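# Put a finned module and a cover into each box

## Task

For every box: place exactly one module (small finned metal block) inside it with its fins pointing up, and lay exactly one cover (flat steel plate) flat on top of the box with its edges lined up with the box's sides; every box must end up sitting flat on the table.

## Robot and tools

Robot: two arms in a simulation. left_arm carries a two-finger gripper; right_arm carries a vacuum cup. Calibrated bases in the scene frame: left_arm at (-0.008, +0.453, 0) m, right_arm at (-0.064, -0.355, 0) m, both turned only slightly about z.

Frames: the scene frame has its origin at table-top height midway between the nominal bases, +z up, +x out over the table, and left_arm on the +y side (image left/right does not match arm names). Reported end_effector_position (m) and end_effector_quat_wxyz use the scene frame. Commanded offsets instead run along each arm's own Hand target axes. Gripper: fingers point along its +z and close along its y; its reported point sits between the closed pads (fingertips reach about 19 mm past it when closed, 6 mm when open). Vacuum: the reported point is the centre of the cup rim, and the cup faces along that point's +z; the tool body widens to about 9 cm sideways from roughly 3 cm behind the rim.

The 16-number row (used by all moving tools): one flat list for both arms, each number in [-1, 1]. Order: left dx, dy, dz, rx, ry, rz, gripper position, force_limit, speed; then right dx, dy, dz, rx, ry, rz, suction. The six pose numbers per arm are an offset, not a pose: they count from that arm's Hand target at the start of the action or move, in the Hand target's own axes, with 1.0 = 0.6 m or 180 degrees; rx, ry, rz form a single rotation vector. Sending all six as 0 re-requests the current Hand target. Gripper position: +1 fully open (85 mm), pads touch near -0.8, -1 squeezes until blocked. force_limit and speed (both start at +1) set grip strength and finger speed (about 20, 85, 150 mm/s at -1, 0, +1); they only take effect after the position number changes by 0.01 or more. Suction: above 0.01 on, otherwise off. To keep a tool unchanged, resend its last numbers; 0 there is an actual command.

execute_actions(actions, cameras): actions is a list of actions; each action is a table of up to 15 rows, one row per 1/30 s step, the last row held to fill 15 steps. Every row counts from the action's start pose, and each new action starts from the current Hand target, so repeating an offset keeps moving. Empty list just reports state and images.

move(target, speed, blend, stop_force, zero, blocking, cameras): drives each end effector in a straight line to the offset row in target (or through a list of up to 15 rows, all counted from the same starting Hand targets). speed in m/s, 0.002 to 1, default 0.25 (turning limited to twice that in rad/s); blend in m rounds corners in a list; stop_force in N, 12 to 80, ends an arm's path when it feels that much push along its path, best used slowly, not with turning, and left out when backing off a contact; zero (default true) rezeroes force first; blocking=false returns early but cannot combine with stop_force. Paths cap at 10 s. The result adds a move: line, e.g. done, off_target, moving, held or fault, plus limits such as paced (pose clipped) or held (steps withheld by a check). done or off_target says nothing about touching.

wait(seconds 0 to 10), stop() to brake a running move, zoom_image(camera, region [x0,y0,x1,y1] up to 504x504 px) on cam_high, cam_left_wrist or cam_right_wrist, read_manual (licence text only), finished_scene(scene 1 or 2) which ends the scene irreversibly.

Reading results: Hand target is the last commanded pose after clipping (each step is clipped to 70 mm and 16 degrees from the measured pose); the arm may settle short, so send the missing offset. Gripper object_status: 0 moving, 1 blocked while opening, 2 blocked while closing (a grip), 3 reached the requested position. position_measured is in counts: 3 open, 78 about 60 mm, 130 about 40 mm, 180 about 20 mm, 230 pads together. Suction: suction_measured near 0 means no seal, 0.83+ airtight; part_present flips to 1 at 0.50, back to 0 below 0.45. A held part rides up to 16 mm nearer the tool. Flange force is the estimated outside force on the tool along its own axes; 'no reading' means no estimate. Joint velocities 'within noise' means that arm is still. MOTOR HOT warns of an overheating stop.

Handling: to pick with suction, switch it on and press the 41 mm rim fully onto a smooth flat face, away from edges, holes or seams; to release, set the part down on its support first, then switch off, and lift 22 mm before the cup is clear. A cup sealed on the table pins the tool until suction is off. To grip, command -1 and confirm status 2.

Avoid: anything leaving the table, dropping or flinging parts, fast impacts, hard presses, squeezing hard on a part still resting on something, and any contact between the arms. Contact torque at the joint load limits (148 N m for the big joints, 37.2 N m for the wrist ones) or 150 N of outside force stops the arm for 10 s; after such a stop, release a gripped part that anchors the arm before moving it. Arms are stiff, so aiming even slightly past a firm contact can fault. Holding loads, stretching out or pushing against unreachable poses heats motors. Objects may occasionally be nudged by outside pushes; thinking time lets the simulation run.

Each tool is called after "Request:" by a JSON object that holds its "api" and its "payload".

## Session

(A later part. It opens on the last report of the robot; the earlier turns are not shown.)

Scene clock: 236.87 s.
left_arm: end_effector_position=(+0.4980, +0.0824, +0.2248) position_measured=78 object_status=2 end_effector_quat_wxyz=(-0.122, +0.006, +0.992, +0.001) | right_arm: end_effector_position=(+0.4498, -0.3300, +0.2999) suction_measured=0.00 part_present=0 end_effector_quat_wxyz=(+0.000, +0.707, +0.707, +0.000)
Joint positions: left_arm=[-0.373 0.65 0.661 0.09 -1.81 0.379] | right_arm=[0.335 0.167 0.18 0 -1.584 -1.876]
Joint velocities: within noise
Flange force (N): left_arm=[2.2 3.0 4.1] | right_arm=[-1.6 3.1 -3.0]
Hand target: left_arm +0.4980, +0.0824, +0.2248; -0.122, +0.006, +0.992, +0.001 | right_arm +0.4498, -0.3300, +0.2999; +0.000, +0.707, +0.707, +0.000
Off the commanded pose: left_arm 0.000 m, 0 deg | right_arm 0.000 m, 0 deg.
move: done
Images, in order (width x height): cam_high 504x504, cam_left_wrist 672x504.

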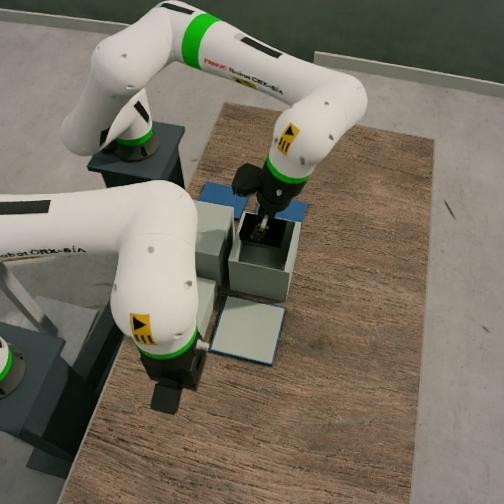

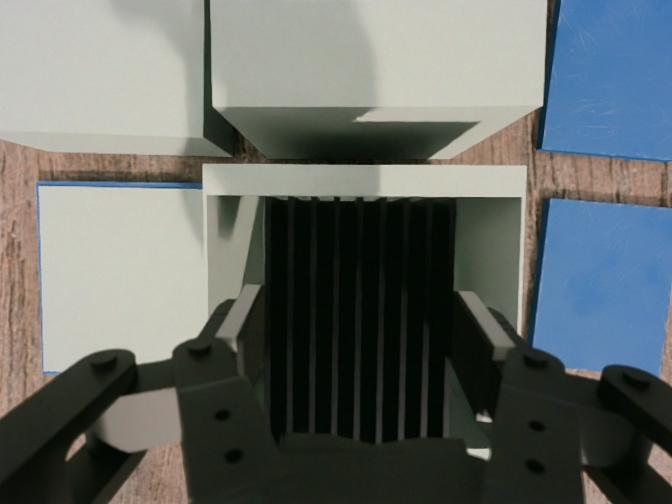

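Request:
{"api": "move", "payload": {"target": [-0.0032,0.008,-0.0008,0,0,0,-1,-0.8,-1,0,0,0,0,0,0,0], "speed": 0.05, "cameras": ["cam_left_wrist"]}}

Request:
{"api": "move", "payload": {"target": [-0.0625,0,0.2506,0,0,0,-1,-0.8,-1,0,0,0,0,0,0,0], "speed": 0.08, "stop_force": 20, "cameras": ["cam_left_wrist","cam_high"]}}

Scene clock: 250.60 s.
left_arm: end_effector_position=(+0.5000, +0.0872, +0.2248) position_measured=78 object_status=2 end_effector_quat_wxyz=(-0.122, +0.006, +0.992, +0.001) | right_arm: end_effector_position=(+0.4498, -0.3300, +0.2999) suction_measured=0.00 part_present=0 end_effector_quat_wxyz=(+0.000, +0.707, +0.707, +0.000)
Joint positions: left_arm=[-0.366 0.648 0.658 0.088 -1.81 0.371] | right_arm=[0.335 0.167 0.18 0 -1.584 -1.876]
Joint velocities: within noise
Flange force (N): left_arm=[2.4 3.5 4.3] | right_arm=[-1.4 2.5 -2.9]
Hand target: left_arm +0.5000, +0.0872, +0.2248; -0.122, +0.006, +0.992, +0.001 | right_arm +0.4498, -0.3300, +0.2999; +0.000, +0.707, +0.707, +0.000
Off the commanded pose: left_arm 0.000 m, 0 deg | right_arm 0.000 m, 0 deg.
move: done
Images, in order (width x height): cam_left_wrist 672x504.

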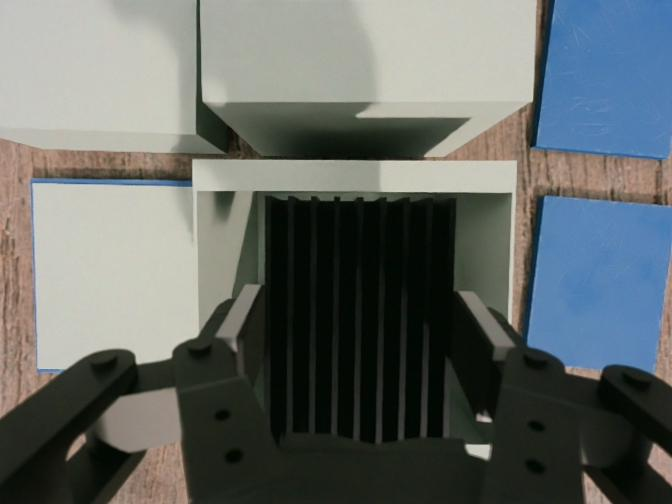

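Scene clock: 253.20 s.
left_arm: end_effector_position=(+0.4999, +0.0872, +0.0699) position_measured=78 object_status=2 end_effector_quat_wxyz=(-0.122, +0.006, +0.992, +0.001) | right_arm: end_effector_position=(+0.4498, -0.3300, +0.2999) suction_measured=0.00 part_present=0 end_effector_quat_wxyz=(+0.000, +0.707, +0.707, +0.000)
Joint positions: left_arm=[-0.366 0.704 0.384 0.086 -1.481 0.342] | right_arm=[0.335 0.167 0.18 0 -1.584 -1.876]
Joint velocities: within noise
Flange force (N): left_arm=[1.2 2.4 2.9] | right_arm=[-1.6 2.4 -3.2]
Hand target: left_arm +0.4999, +0.0872, +0.0699; -0.122, +0.006, +0.992, +0.001 | right_arm +0.4498, -0.3300, +0.2999; +0.000, +0.707, +0.707, +0.000
Off the commanded pose: left_arm 0.000 m, 0 deg | right_arm 0.000 m, 0 deg.
move: done
Images, in order (width x height): cam_high 504x504, cam_left_wrist 672x504.

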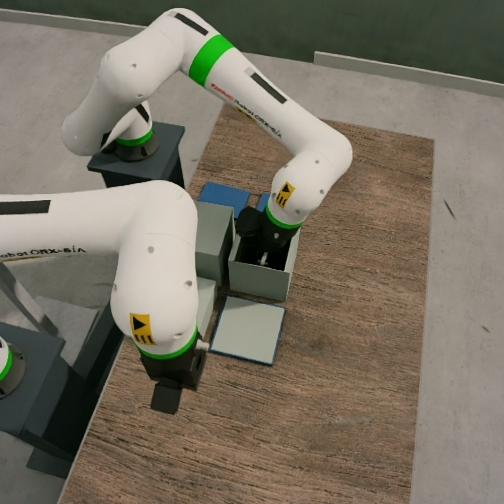

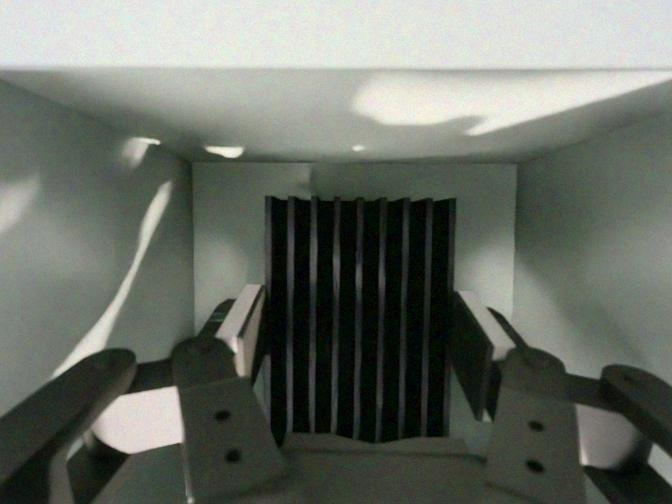

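Request:
{"api": "move", "payload": {"target": [0.0049,0,0.0012,0,0,0,-1,-0.8,-1,0,0,0,0,0,0,0], "speed": 0.05, "cameras": []}}

Request:
{"api": "move", "payload": {"target": [-0.0149,0,0.0598,0,0,0,-1,-0.8,-1,0,0,0,0,0,0,0], "speed": 0.015, "stop_force": 12, "cameras": ["cam_left_wrist","cam_high"]}}

Scene clock: 261.83 s.
left_arm: end_effector_position=(+0.4969, +0.0872, +0.0699) position_measured=78 object_status=2 end_effector_quat_wxyz=(-0.122, +0.006, +0.992, +0.001) | right_arm: end_effector_position=(+0.4498, -0.3300, +0.2999) suction_measured=0.00 part_present=0 end_effector_quat_wxyz=(+0.000, +0.707, +0.707, +0.000)
Joint positions: left_arm=[-0.367 0.697 0.373 0.087 -1.477 0.343] | right_arm=[0.335 0.167 0.18 0 -1.584 -1.876]
Joint velocities: within noise
Flange force (N): left_arm=[2.0 2.5 2.8] | right_arm=[-1.5 2.6 -3.0]
Hand target: left_arm +0.4969, +0.0872, +0.0699; -0.122, +0.006, +0.992, +0.001 | right_arm +0.4498, -0.3300, +0.2999; +0.000, +0.707, +0.707, +0.000
Off the commanded pose: left_arm 0.000 m, 0 deg | right_arm 0.000 m, 0 deg.
move: done
No camera images: "cameras" was empty.

Scene clock: 264.60 s.
left_arm: end_effector_position=(+0.4968, +0.0871, +0.0374) position_measured=78 object_status=2 end_effector_quat_wxyz=(-0.122, +0.006, +0.992, +0.001) | right_arm: end_effector_position=(+0.4498, -0.3300, +0.2999) suction_measured=0.00 part_present=0 end_effector_quat_wxyz=(+0.000, +0.707, +0.707, +0.000)
Joint positions: left_arm=[-0.367 0.725 0.339 0.087 -1.415 0.338] | right_arm=[0.335 0.167 0.18 0 -1.584 -1.876]
Joint velocities: within noise
Flange force (N): left_arm=[7.2 7.9 -15.3] | right_arm=[-1.5 2.4 -2.9]
Hand target: left_arm +0.4968, +0.0872, +0.0374; -0.122, +0.006, +0.992, +0.001 (not the last commanded pose) | right_arm +0.4498, -0.3300, +0.2999; +0.000, +0.707, +0.707, +0.000
Off the commanded pose: left_arm 0.005 m, 0 deg | right_arm 0.000 m, 0 deg.
move: contact (left_arm)
Images, in order (width x height): cam_high 504x504, cam_left_wrist 672x504.

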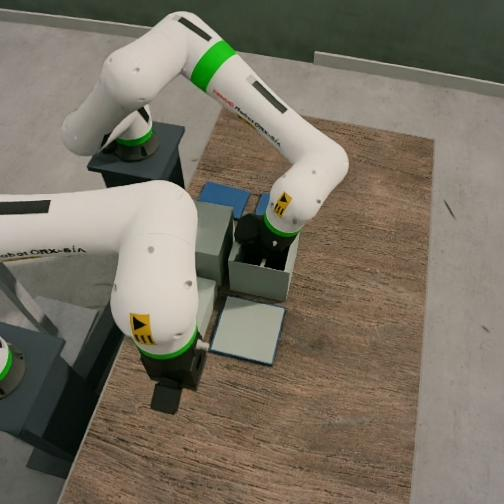

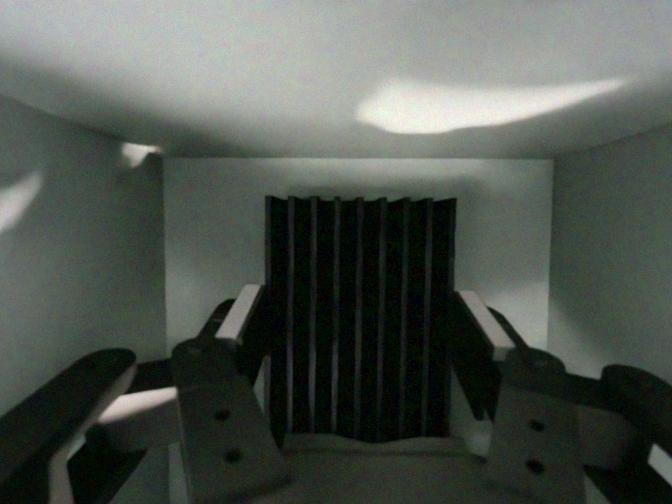

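Request:
{"api": "move", "payload": {"target": [[0,0,0,0,0,0,0.7,-0.8,-1,0,0,0,0,0,0,0],[0.0202,0,-0.0808,0,0,0,0.7,-0.8,-1,0,0,0,0,0,0,0],[0.0887,0,-0.3557,0,0,0,0.7,-0.8,-1,0,0,0,0,0,0,0],[0.3018,0.5527,-0.3763,0,0,0,0.7,-0.8,-1,0.25,0.06,0.15,0,0,0,0],[0.3018,0.5527,-0.3763,0,0,0,0.7,-0.8,-1,0.3967,0.102,0.3833,0,0,0,0]], "speed": [0.05,0.06,0.25,0.35,0.25], "blend": [0,0,0.03,0.03,0], "cameras": ["cam_right_wrist","cam_high"]}}

Request:
{"api": "zoom_image", "payload": {"camera": "cam_high", "region": [150, 180, 330, 360]}}

Scene clock: 281.53 s.
left_arm: end_effector_position=(+0.3802, +0.4204, +0.3003) position_measured=41 object_status=3 end_effector_quat_wxyz=(-0.122, +0.006, +0.992, +0.001) | right_arm: end_effector_position=(+0.5110, -0.0921, +0.0700) suction_measured=0.00 part_present=0 end_effector_quat_wxyz=(+0.000, +0.707, +0.707, +0.000)
Joint positions: left_arm=[0.217 0.04 0.077 -0.055 -1.847 -0.231] | right_arm=[0.666 0.572 0.18 0 -1.178 -2.207]
Joint velocities: within noise
Flange force (N): left_arm=[1.0 1.8 1.5] | right_arm=[-0.7 1.9 -3.0]
Hand target: left_arm +0.3802, +0.4204, +0.3003; -0.122, +0.006, +0.992, +0.001 | right_arm +0.5110, -0.0921, +0.0699; +0.000, +0.707, +0.707, +0.000
Off the commanded pose: left_arm 0.000 m, 0 deg | right_arm 0.000 m, 0 deg.
move: done
Images, in order (width x height): cam_high 504x504, cam_right_wrist 672x504.

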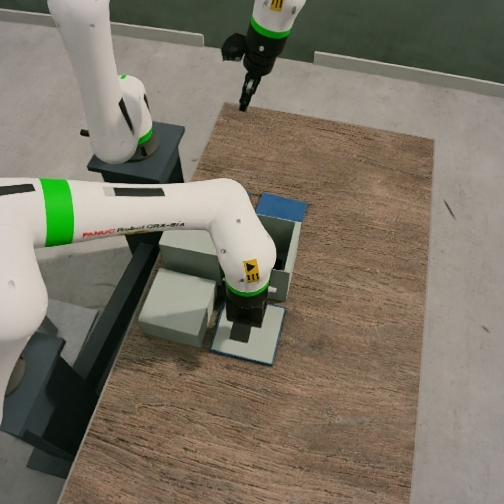

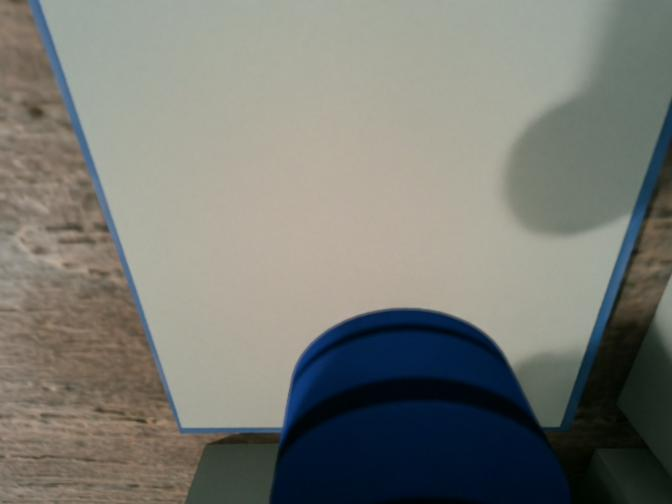

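Scaled by 2.800.

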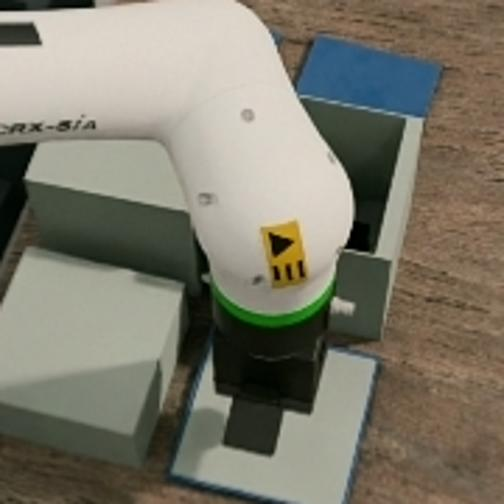

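Request:
{"api": "move", "payload": {"target": [0,0,0,0,0,0,0.7,-0.8,-1,0,0,0.1155,0,0,0,1], "speed": 0.025, "stop_force": 15, "cameras": []}}

Request:
{"api": "wait", "payload": {"seconds": 0.3, "cameras": []}}

Scene clock: 289.33 s.
left_arm: end_effector_position=(+0.3802, +0.4204, +0.3003) position_measured=41 object_status=3 end_effector_quat_wxyz=(-0.122, +0.006, +0.992, +0.001) | right_arm: end_effector_position=(+0.5110, -0.0921, +0.0006) suction_measured=0.99 part_present=1 end_effector_quat_wxyz=(+0.000, +0.707, +0.707, +0.000)
Joint positions: left_arm=[0.217 0.04 0.077 -0.055 -1.847 -0.231] | right_arm=[0.666 0.648 0.122 0 -1.044 -2.207]
Joint velocities: within noise
Flange force (N): left_arm=[2.1 1.6 2.7] | right_arm=[-0.9 2.0 -0.6]
Hand target: left_arm +0.3802, +0.4204, +0.3003; -0.122, +0.006, +0.992, +0.001 | right_arm +0.5110, -0.0921, +0.0006; +0.000, +0.707, +0.707, +0.000
Off the commanded pose: left_arm 0.000 m, 0 deg | right_arm 0.000 m, 0 deg.
move: done
No camera images: "cameras" was empty.

Scene clock: 289.63 s.
left_arm: end_effector_position=(+0.3802, +0.4204, +0.3003) position_measured=41 object_status=3 end_effector_quat_wxyz=(-0.122, +0.006, +0.992, +0.001) | right_arm: end_effector_position=(+0.5110, -0.0921, +0.0006) suction_measured=0.99 part_present=1 end_effector_quat_wxyz=(+0.000, +0.707, +0.707, +0.000)
Joint positions: left_arm=[0.217 0.04 0.077 -0.055 -1.847 -0.231] | right_arm=[0.666 0.648 0.122 0 -1.044 -2.207]
Joint velocities: within noise
Flange force (N): left_arm=[2.2 1.7 2.5] | right_arm=[-0.6 1.9 -0.4]
Hand target: left_arm +0.3802, +0.4204, +0.3003; -0.122, +0.006, +0.992, +0.001 | right_arm +0.5110, -0.0921, +0.0006; +0.000, +0.707, +0.707, +0.000
Off the commanded pose: left_arm 0.000 m, 0 deg | right_arm 0.000 m, 0 deg.
wait: 0.30 s; at rest by 0.17 s
No camera images: "cameras" was empty.

Request:
{"api": "move", "payload": {"target": [[0,0,0,0,0,0,0.7,-0.8,-1,0,0,-0.05,0,0,0,1],[0,0,0,0,0,0,0.7,-0.8,-1,0,0,-0.4,0,0,0,1],[0,0,0,0,0,0,0.7,-0.8,-1,0.2982,0.0012,-0.4,0,0,-0.0031,1]], "speed": [0.04,0.15,0.15], "blend": [0,0.02,0]}}

Scene clock: 316.67 s.
left_arm: end_effector_position=(+0.3802, +0.4204, +0.3003) position_measured=41 object_status=3 end_effector_quat_wxyz=(-0.122, +0.006, +0.992, +0.001) | right_arm: end_effector_position=(+0.5119, +0.0869, +0.2406) suction_measured=0.99 part_present=1 end_effector_quat_wxyz=(+0.000, +0.704, +0.710, +0.000)
Joint positions: left_arm=[0.217 0.04 0.077 -0.055 -1.847 -0.231] | right_arm=[0.865 0.782 0.921 0 -1.71 -2.396]
Joint velocities: within noise
Flange force (N): left_arm=[1.9 1.6 1.3] | right_arm=no reading
Hand target: left_arm +0.3802, +0.4204, +0.3003; -0.122, +0.006, +0.992, +0.001 | right_arm +0.5119, +0.0869, +0.2406; +0.000, +0.704, +0.710, +0.000
Off the commanded pose: left_arm 0.000 m, 0 deg | right_arm 0.000 m, 0 deg.
move: done

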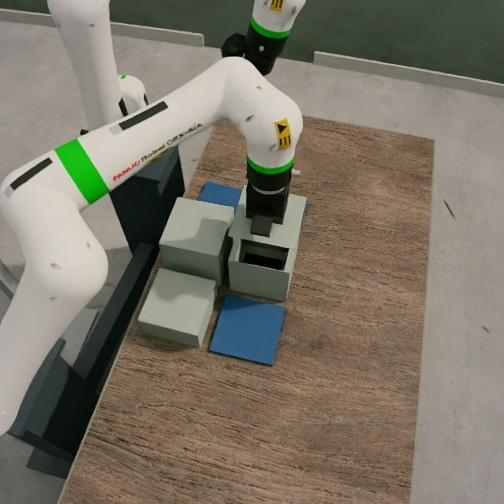

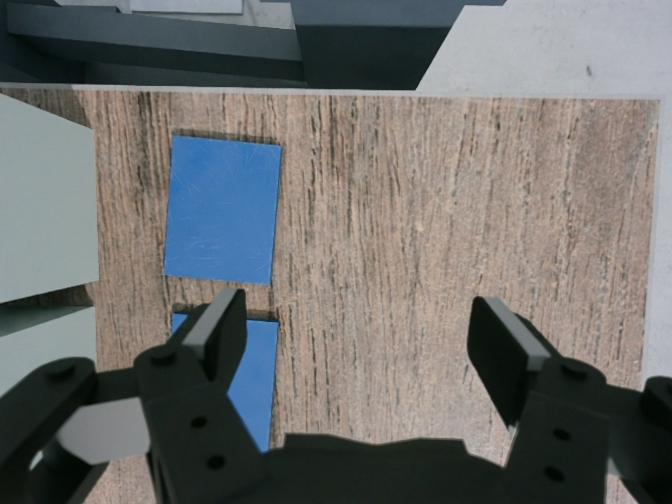

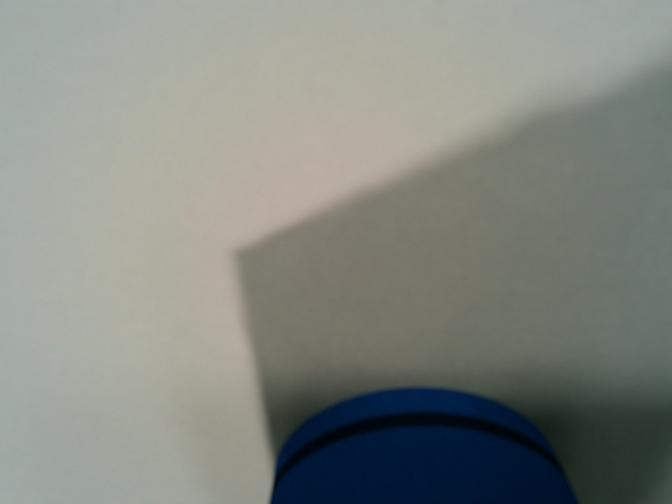

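Request:
{"api": "move", "payload": {"target": [0,0,0,0,0,0,0.7,-0.8,-1,0,0,0.125,0,0,0,1], "speed": 0.1, "cameras": []}}

Request:
{"api": "move", "payload": {"target": [0,0,0,0,0,0,0.7,-0.8,-1,0,0,0.0667,0,0,0,1], "speed": 0.012, "stop_force": 12, "cameras": ["cam_high"]}}

Scene clock: 322.90 s.
left_arm: end_effector_position=(+0.3802, +0.4204, +0.3003) position_measured=41 object_status=3 end_effector_quat_wxyz=(-0.122, +0.006, +0.992, +0.001) | right_arm: end_effector_position=(+0.5118, +0.0869, +0.1655) suction_measured=0.99 part_present=1 end_effector_quat_wxyz=(+0.000, +0.704, +0.710, +0.000)
Joint positions: left_arm=[0.217 0.04 0.077 -0.055 -1.847 -0.231] | right_arm=[0.865 0.769 0.725 0 -1.527 -2.396]
Joint velocities: within noise
Flange force (N): left_arm=[1.9 1.9 2.3] | right_arm=[-2.4 -0.4 -0.1]
Hand target: left_arm +0.3802, +0.4204, +0.3003; -0.122, +0.006, +0.992, +0.001 | right_arm +0.5118, +0.0869, +0.1656; +0.000, +0.704, +0.710, +0.000
Off the commanded pose: left_arm 0.000 m, 0 deg | right_arm 0.000 m, 0 deg.
move: done
No camera images: "cameras" was empty.

Scene clock: 325.53 s.
left_arm: end_effector_position=(+0.3802, +0.4204, +0.3003) position_measured=41 object_status=3 end_effector_quat_wxyz=(-0.122, +0.006, +0.992, +0.001) | right_arm: end_effector_position=(+0.5119, +0.0868, +0.1410) suction_measured=0.99 part_present=1 end_effector_quat_wxyz=(+0.000, +0.704, +0.710, +0.000)
Joint positions: left_arm=[0.217 0.04 0.077 -0.055 -1.847 -0.231] | right_arm=[0.865 0.774 0.676 0 -1.473 -2.396]
Joint velocities: within noise
Flange force (N): left_arm=[1.8 2.0 2.5] | right_arm=[-0.1 -5.6 -21.6]
Hand target: left_arm +0.3802, +0.4204, +0.3003; -0.122, +0.006, +0.992, +0.001 | right_arm +0.5119, +0.0869, +0.1410; +0.000, +0.704, +0.710, +0.000 (not the last commanded pose)
Off the commanded pose: left_arm 0.000 m, 0 deg | right_arm 0.015 m, 0 deg.
move: contact (right_arm)
Images, in order (width x height): cam_high 504x504.

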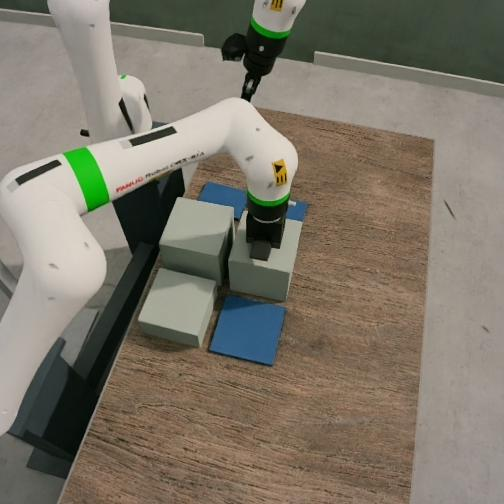

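Request:
{"api": "move", "payload": {"target": [0,0,0,0,0,0,0.7,-0.8,-1,0,0,-0.003,0,0,0,0], "speed": 0.02, "cameras": []}}

Request:
{"api": "wait", "payload": {"seconds": 0.4, "cameras": []}}

Request:
{"api": "move", "payload": {"target": [[0,0,0,0,0,0,0.7,-0.8,-1,0,0,-0.05,0,0,0,0],[0,0,0,0,0,0,0.7,-0.8,-1,0,0,-0.35,0,0,0,0],[0,0,0,0,0,0,0.7,-0.8,-1,-0.65,0,-0.35,0,0,0,0]], "speed": [0.05,0.25,0.3], "blend": [0,0.05,0], "cameras": ["cam_high"]}}

Request:
{"api": "execute_actions", "payload": {"actions": []}}

Scene clock: 334.27 s.
left_arm: end_effector_position=(+0.3802, +0.4204, +0.3003) position_measured=41 object_status=3 end_effector_quat_wxyz=(-0.122, +0.006, +0.992, +0.001) | right_arm: end_effector_position=(+0.5119, +0.0869, +0.1427) suction_measured=0.00 part_present=0 end_effector_quat_wxyz=(+0.000, +0.704, +0.710, +0.000)
Joint positions: left_arm=[0.217 0.04 0.077 -0.055 -1.847 -0.231] | right_arm=[0.865 0.774 0.68 0 -1.477 -2.396]
Joint velocities: within noise
Flange force (N): left_arm=[1.1 1.7 1.9] | right_arm=[-0.4 0.7 -18.2]
Hand target: left_arm +0.3802, +0.4204, +0.3003; -0.122, +0.006, +0.992, +0.001 | right_arm +0.5119, +0.0869, +0.1428; +0.000, +0.704, +0.710, +0.000
Off the commanded pose: left_arm 0.000 m, 0 deg | right_arm 0.000 m, 0 deg.
move: done
No camera images: "cameras" was empty.

Scene clock: 334.67 s.
left_arm: end_effector_position=(+0.3802, +0.4204, +0.3003) position_measured=41 object_status=3 end_effector_quat_wxyz=(-0.122, +0.006, +0.992, +0.001) | right_arm: end_effector_position=(+0.5119, +0.0869, +0.1428) suction_measured=0.00 part_present=0 end_effector_quat_wxyz=(+0.000, +0.704, +0.710, +0.000)
Joint positions: left_arm=[0.217 0.04 0.077 -0.055 -1.847 -0.231] | right_arm=[0.865 0.774 0.68 0 -1.477 -2.396]
Joint velocities: within noise
Flange force (N): left_arm=[2.4 1.6 2.8] | right_arm=[-0.5 0.8 -18.3]
Hand target: left_arm +0.3802, +0.4204, +0.3003; -0.122, +0.006, +0.992, +0.001 | right_arm +0.5119, +0.0869, +0.1428; +0.000, +0.704, +0.710, +0.000
Off the commanded pose: left_arm 0.000 m, 0 deg | right_arm 0.000 m, 0 deg.
wait: 0.40 s; at rest by 0.17 s
No camera images: "cameras" was empty.

Scene clock: 337.73 s.
left_arm: end_effector_position=(+0.3802, +0.4204, +0.3003) position_measured=41 object_status=3 end_effector_quat_wxyz=(-0.122, +0.006, +0.992, +0.001) | right_arm: end_effector_position=(+0.5155, -0.3031, +0.3527) suction_measured=0.00 part_present=0 end_effector_quat_wxyz=(+0.000, +0.704, +0.710, +0.000)
Joint positions: left_arm=[0.217 0.04 0.077 -0.055 -1.847 -0.231] | right_arm=[0.345 0.361 0.546 0 -1.756 -1.877]
Joint velocities: within noise
Flange force (N): left_arm=[1.6 1.6 2.2] | right_arm=[-1.3 1.4 -2.8]
Hand target: left_arm +0.3802, +0.4204, +0.3003; -0.122, +0.006, +0.992, +0.001 | right_arm +0.5156, -0.3031, +0.3528; +0.000, +0.704, +0.710, +0.000
Off the commanded pose: left_arm 0.000 m, 0 deg | right_arm 0.000 m, 0 deg.
move: done
Images, in order (width x height): cam_high 504x504.

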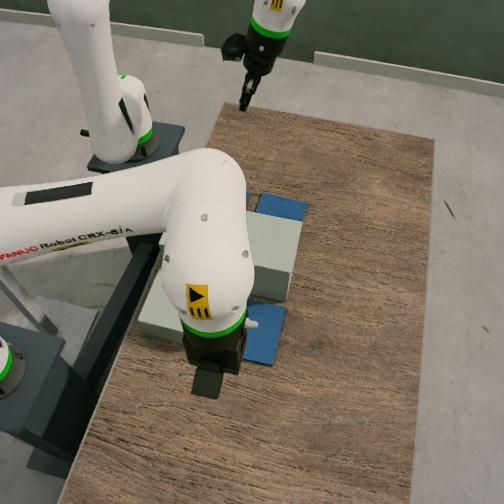

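Scene clock: 337.73 s.
left_arm: end_effector_position=(+0.3802, +0.4204, +0.3003) position_measured=41 object_status=3 end_effector_quat_wxyz=(-0.122, +0.006, +0.992, +0.001) | right_arm: end_effector_position=(+0.5155, -0.3031, +0.3527) suction_measured=0.00 part_present=0 end_effector_quat_wxyz=(+0.000, +0.704, +0.710, +0.000)
Joint positions: left_arm=[0.217 0.04 0.077 -0.055 -1.847 -0.231] | right_arm=[0.345 0.361 0.546 0 -1.756 -1.877]
Joint velocities: within noise
Flange force (N): left_arm=[1.6 1.6 2.2] | right_arm=[-1.3 1.4 -2.8]
Hand target: left_arm +0.3802, +0.4204, +0.3003; -0.122, +0.006, +0.992, +0.001 | right_arm +0.5156, -0.3031, +0.3528; +0.000, +0.704, +0.710, +0.000
Off the commanded pose: left_arm 0.000 m, 0 deg | right_arm 0.000 m, 0 deg.

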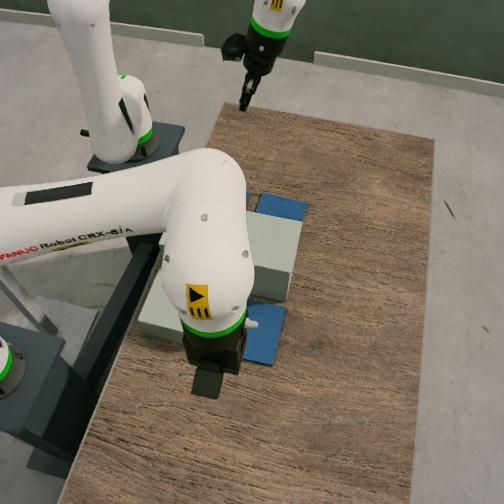

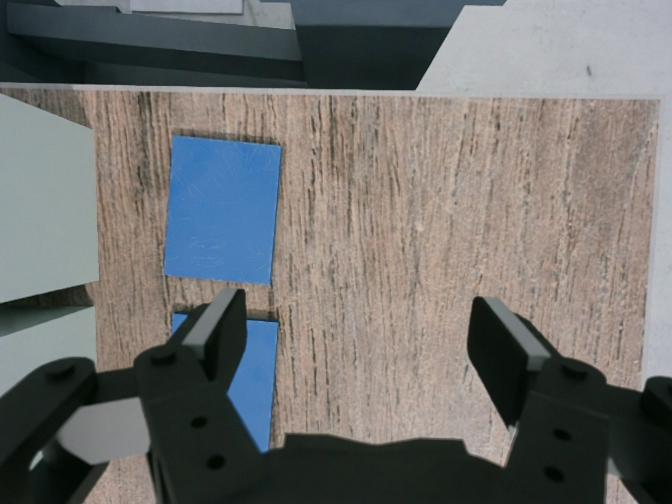

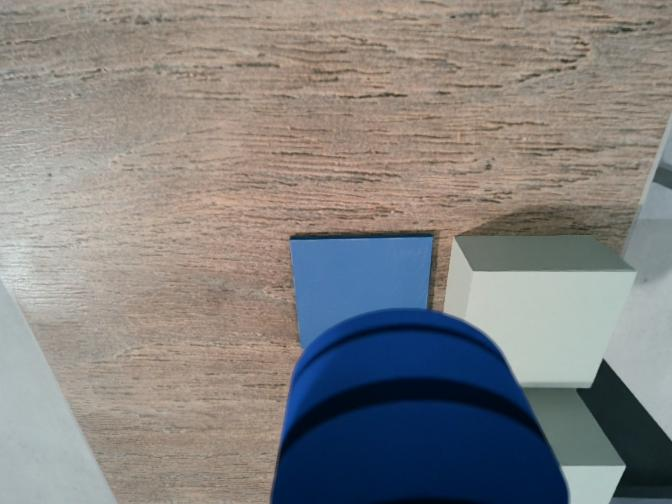

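Request:
{"api": "move", "payload": {"target": [-0.123,-0.498,-0.151,0,-0.0778,0,0.7,-0.8,-1,0,0,0,0,0,0,0], "speed": 0.3}}

Request:
{"api": "zoom_image", "payload": {"camera": "cam_left_wrist", "region": [150, 50, 550, 400]}}

Request:
{"api": "zoom_image", "payload": {"camera": "cam_high", "region": [130, 180, 320, 370]}}

Scene clock: 344.27 s.
left_arm: end_effector_position=(+0.4700, +0.1204, +0.3703) position_measured=41 object_status=3 end_effector_quat_wxyz=(+0.000, +0.006, +1.000, +0.000) | right_arm: end_effector_position=(+0.5156, -0.3031, +0.3528) suction_measured=0.00 part_present=0 end_effector_quat_wxyz=(+0.000, +0.704, +0.710, +0.000)
Joint positions: left_arm=[-0.376 0.386 0.663 0.001 -1.849 0.371] | right_arm=[0.345 0.361 0.547 0 -1.756 -1.877]
Joint velocities: within noise
Flange force (N): left_arm=[0.8 2.7 2.2] | right_arm=[-1.3 2.2 -3.2]
Hand target: left_arm +0.4700, +0.1204, +0.3703; +0.000, +0.006, +1.000, +0.000 | right_arm +0.5156, -0.3031, +0.3528; +0.000, +0.704, +0.710, +0.000
Off the commanded pose: left_arm 0.000 m, 0 deg | right_arm 0.000 m, 0 deg.
move: done

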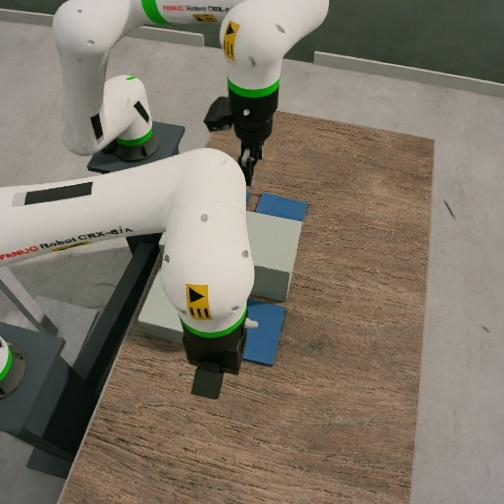

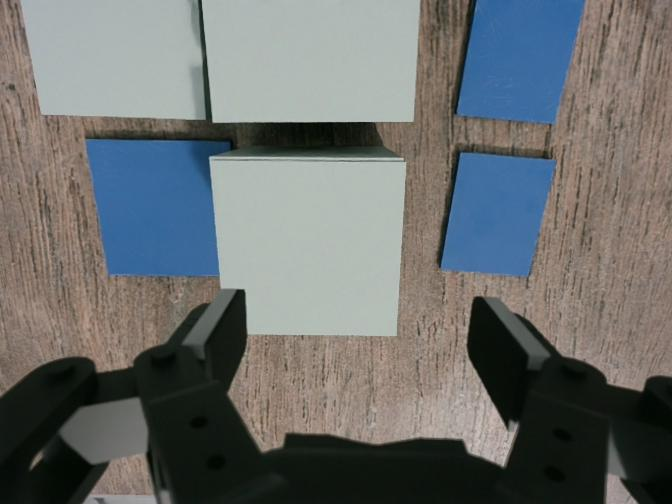

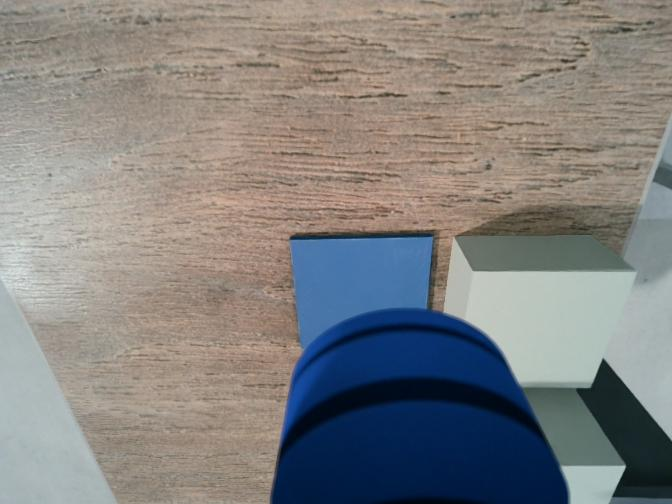

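Scaled by 1.260.

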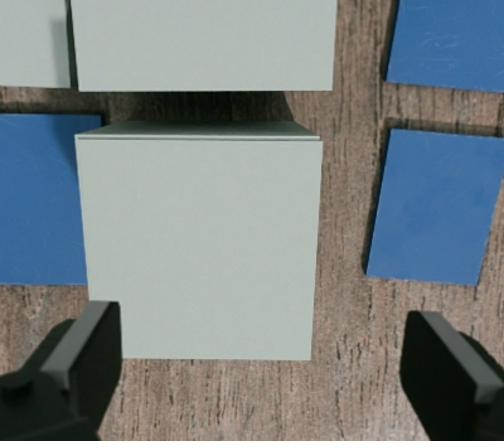

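Scaled by 2.653.

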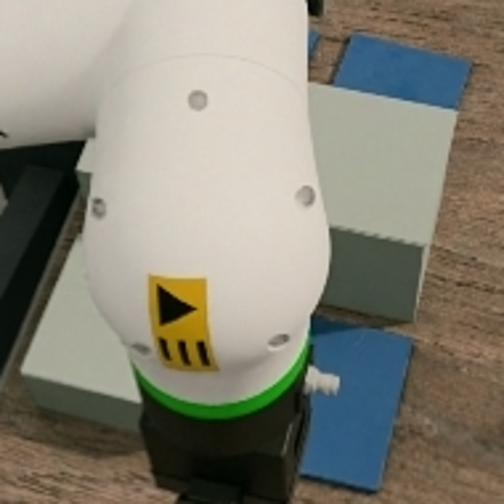

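Request:
{"api": "zoom_image", "payload": {"camera": "cam_left_wrist", "region": [200, 135, 270, 185]}}

Request:
{"api": "zoom_image", "payload": {"camera": "cam_left_wrist", "region": [350, 135, 420, 185]}}

Request:
{"api": "zoom_image", "payload": {"camera": "cam_left_wrist", "region": [360, 295, 430, 345]}}

Request:
{"api": "zoom_image", "payload": {"camera": "cam_high", "region": [240, 200, 310, 310]}}

Scaled by 7.200.

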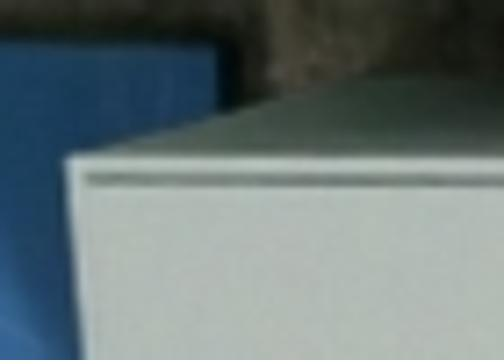

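Scaled by 7.200.

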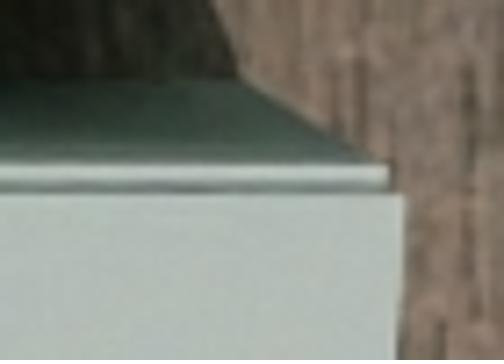

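Scaled by 7.200.

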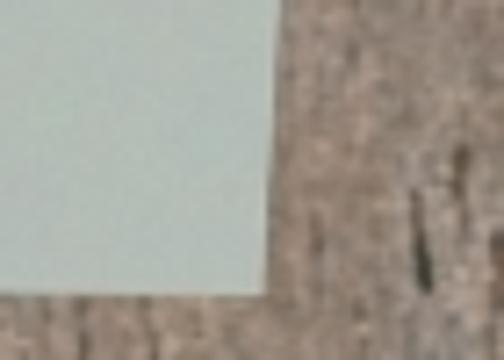

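Scaled by 4.582.

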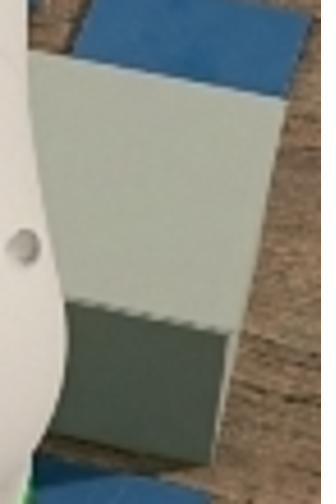

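Request:
{"api": "move", "payload": {"target": [0,-0.06,0.17,0,0,0,0.7,-0.8,-1,0,0,0,0,0,0,0], "speed": 0.25, "cameras": ["cam_left_wrist"]}}

Request:
{"api": "zoom_image", "payload": {"camera": "cam_left_wrist", "region": [160, 40, 260, 110]}}

Request:
{"api": "zoom_image", "payload": {"camera": "cam_left_wrist", "region": [410, 40, 510, 110]}}

Scene clock: 378.47 s.
left_arm: end_effector_position=(+0.4695, +0.0844, +0.2684) position_measured=41 object_status=3 end_effector_quat_wxyz=(+0.000, +0.006, +1.000, +0.000) | right_arm: end_effector_position=(+0.5156, -0.3031, +0.3528) suction_measured=0.00 part_present=0 end_effector_quat_wxyz=(+0.000, +0.704, +0.710, +0.000)
Joint positions: left_arm=[-0.434 0.4 0.441 0.001 -1.613 0.428] | right_arm=[0.345 0.361 0.547 0 -1.756 -1.877]
Joint velocities: within noise
Flange force (N): left_arm=[1.9 2.9 1.8] | right_arm=[-1.3 1.8 -3.4]
Hand target: left_arm +0.4694, +0.0844, +0.2683; +0.000, +0.006, +1.000, +0.000 | right_arm +0.5156, -0.3031, +0.3528; +0.000, +0.704, +0.710, +0.000
Off the commanded pose: left_arm 0.000 m, 0 deg | right_arm 0.000 m, 0 deg.
move: done
Images, in order (width x height): cam_left_wrist 672x504.

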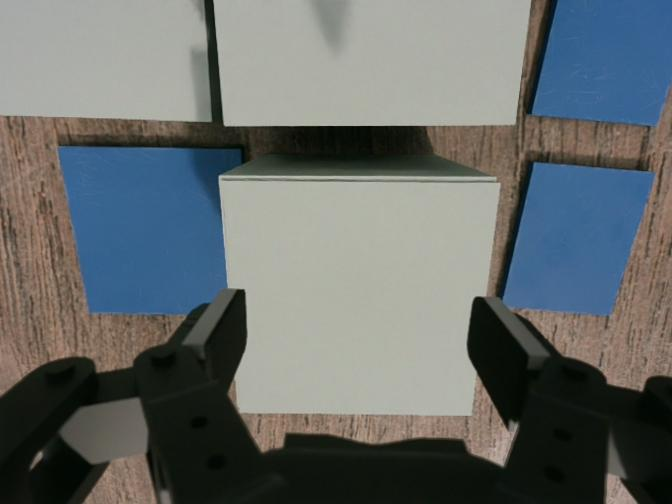

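Scaled by 5.040.

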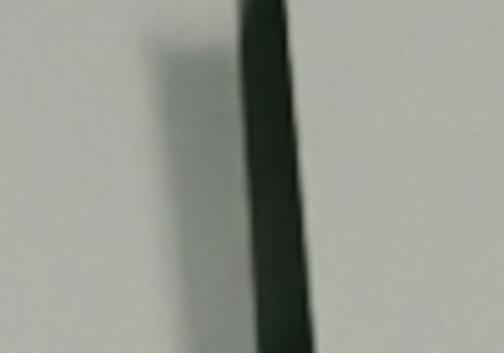

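Scaled by 5.040.

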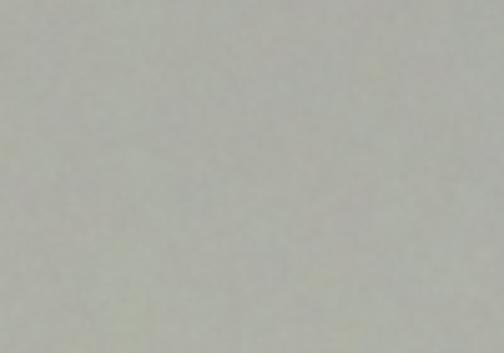

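Request:
{"api": "zoom_image", "payload": {"camera": "cam_left_wrist", "region": [205, 155, 275, 205]}}

Request:
{"api": "zoom_image", "payload": {"camera": "cam_left_wrist", "region": [440, 155, 510, 205]}}

Request:
{"api": "zoom_image", "payload": {"camera": "cam_left_wrist", "region": [205, 370, 275, 420]}}

Request:
{"api": "zoom_image", "payload": {"camera": "cam_left_wrist", "region": [440, 370, 510, 420]}}

Request:
{"api": "zoom_image", "payload": {"camera": "cam_left_wrist", "region": [200, 85, 270, 135]}}

Request:
{"api": "zoom_image", "payload": {"camera": "cam_left_wrist", "region": [480, 85, 550, 135]}}

Scaled by 7.200.

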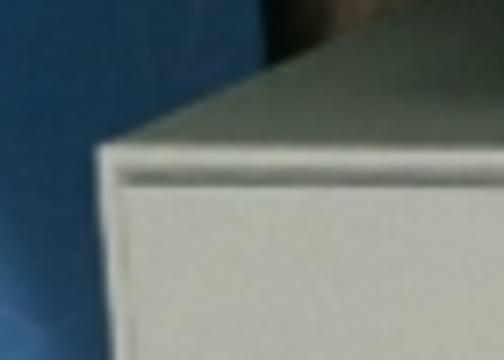

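Scaled by 7.200.

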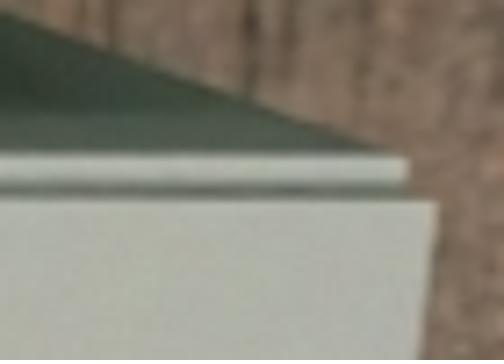

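Scaled by 7.200.

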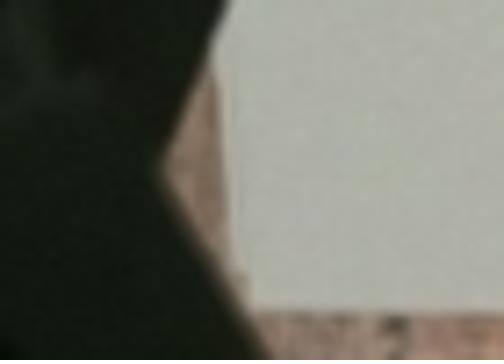

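Scaled by 7.200.

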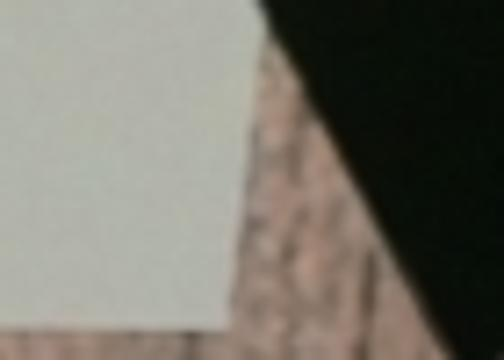

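Scaled by 7.200.

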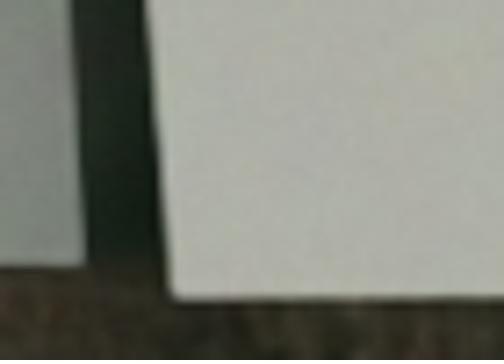

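Scaled by 7.200.

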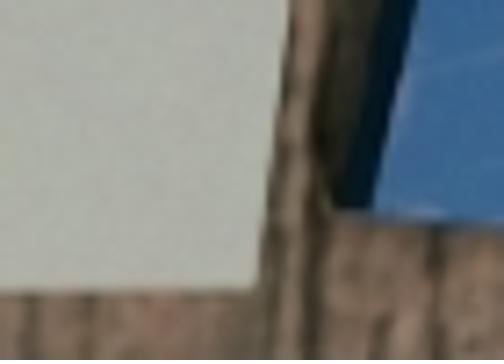

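Request:
{"api": "move", "payload": {"target": [[0.155,0.558,-0.053,0,0.0778,0,0.7,-0.8,-1,0.65,0,0,0,0,0,0],[0.155,0.558,-0.053,0,0.0778,0,0.7,-0.8,-1,0.65,0,0.3,0,0,0,0]], "speed": [0.25,0.2], "blend": [0.03,0], "cameras": []}}

Request:
{"api": "move", "payload": {"target": [0,0,0,0,0,0,0.7,-0.8,-1,0,0,0.055,0,0,0,1], "speed": 0.012, "stop_force": 12, "cameras": ["cam_high"]}}

Scene clock: 427.37 s.
left_arm: end_effector_position=(+0.3807, +0.4204, +0.3001) position_measured=41 object_status=3 end_effector_quat_wxyz=(-0.122, +0.006, +0.992, +0.001) | right_arm: end_effector_position=(+0.5119, +0.0868, +0.1729) suction_measured=0.00 part_present=0 end_effector_quat_wxyz=(+0.000, +0.704, +0.710, +0.000)
Joint positions: left_arm=[0.217 0.042 0.078 -0.055 -1.846 -0.231] | right_arm=[0.865 0.768 0.74 0 -1.543 -2.396]
Joint velocities: within noise
Flange force (N): left_arm=[1.4 1.3 1.7] | right_arm=[-0.3 2.0 -3.0]
Hand target: left_arm +0.3807, +0.4204, +0.3001; -0.122, +0.006, +0.992, +0.001 | right_arm +0.5119, +0.0869, +0.1728; +0.000, +0.704, +0.710, +0.000
Off the commanded pose: left_arm 0.000 m, 0 deg | right_arm 0.000 m, 0 deg.
move: done
No camera images: "cameras" was empty.

Scene clock: 430.60 s.
left_arm: end_effector_position=(+0.3807, +0.4204, +0.3001) position_measured=41 object_status=3 end_effector_quat_wxyz=(-0.122, +0.006, +0.992, +0.001) | right_arm: end_effector_position=(+0.5119, +0.0869, +0.1410) suction_measured=0.99 part_present=1 end_effector_quat_wxyz=(+0.000, +0.704, +0.710, +0.000)
Joint positions: left_arm=[0.217 0.042 0.078 -0.055 -1.846 -0.231] | right_arm=[0.865 0.774 0.676 0 -1.473 -2.396]
Joint velocities: within noise
Flange force (N): left_arm=[2.0 2.0 2.7] | right_arm=[-1.2 -4.4 -20.7]
Hand target: left_arm +0.3807, +0.4204, +0.3001; -0.122, +0.006, +0.992, +0.001 | right_arm +0.5119, +0.0869, +0.1410; +0.000, +0.704, +0.710, +0.000 (not the last commanded pose)
Off the commanded pose: left_arm 0.000 m, 0 deg | right_arm 0.001 m, 0 deg.
move: contact (right_arm)
Images, in order (width x height): cam_high 504x504.

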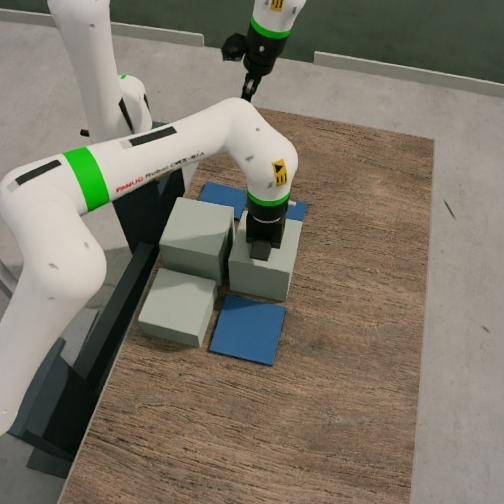

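Request:
{"api": "move", "payload": {"target": [[0,0,0,0,0,0,0.7,-0.8,-1,0,0,-0.04,0,0,0,1],[0,0,0,0,0,0,0.7,-0.8,-1,-0.0032,-0.0048,-0.04,0,0,-0.0014,1]], "speed": 0.04, "cameras": []}}

Request:
{"api": "move", "payload": {"target": [0,0,0,0,0,0,0.7,-0.8,-1,0,0,0.055,0,0,0,1], "speed": 0.012, "stop_force": 12, "cameras": ["cam_high"]}}

Scene clock: 436.77 s.
left_arm: end_effector_position=(+0.3807, +0.4204, +0.3001) position_measured=41 object_status=3 end_effector_quat_wxyz=(-0.122, +0.006, +0.992, +0.001) | right_arm: end_effector_position=(+0.5090, +0.0849, +0.1650) suction_measured=0.99 part_present=1 end_effector_quat_wxyz=(+0.000, +0.702, +0.712, +0.000)
Joint positions: left_arm=[0.217 0.042 0.078 -0.055 -1.846 -0.231] | right_arm=[0.866 0.758 0.704 0 -1.517 -2.393]
Joint velocities: within noise
Flange force (N): left_arm=[1.7 1.6 2.8] | right_arm=[-0.4 1.6 -0.6]
Hand target: left_arm +0.3807, +0.4204, +0.3001; -0.122, +0.006, +0.992, +0.001 | right_arm +0.5090, +0.0849, +0.1650; +0.000, +0.702, +0.712, +0.000
Off the commanded pose: left_arm 0.000 m, 0 deg | right_arm 0.000 m, 0 deg.
move: done
No camera images: "cameras" was empty.

Scene clock: 439.37 s.
left_arm: end_effector_position=(+0.3807, +0.4204, +0.3001) position_measured=41 object_status=3 end_effector_quat_wxyz=(-0.122, +0.006, +0.992, +0.001) | right_arm: end_effector_position=(+0.5091, +0.0849, +0.1409) suction_measured=0.99 part_present=1 end_effector_quat_wxyz=(+0.000, +0.702, +0.712, +0.000)
Joint positions: left_arm=[0.217 0.042 0.078 -0.055 -1.846 -0.231] | right_arm=[0.866 0.763 0.658 0 -1.465 -2.393]
Joint velocities: within noise
Flange force (N): left_arm=[1.7 1.6 2.0] | right_arm=[-1.7 -4.8 -22.3]
Hand target: left_arm +0.3807, +0.4204, +0.3001; -0.122, +0.006, +0.992, +0.001 | right_arm +0.5091, +0.0849, +0.1409; +0.000, +0.702, +0.712, +0.000 (not the last commanded pose)
Off the commanded pose: left_arm 0.000 m, 0 deg | right_arm 0.009 m, 0 deg.
move: contact (right_arm)
Images, in order (width x height): cam_high 504x504.

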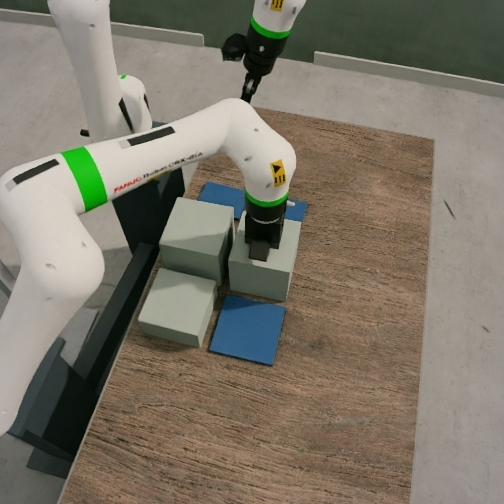

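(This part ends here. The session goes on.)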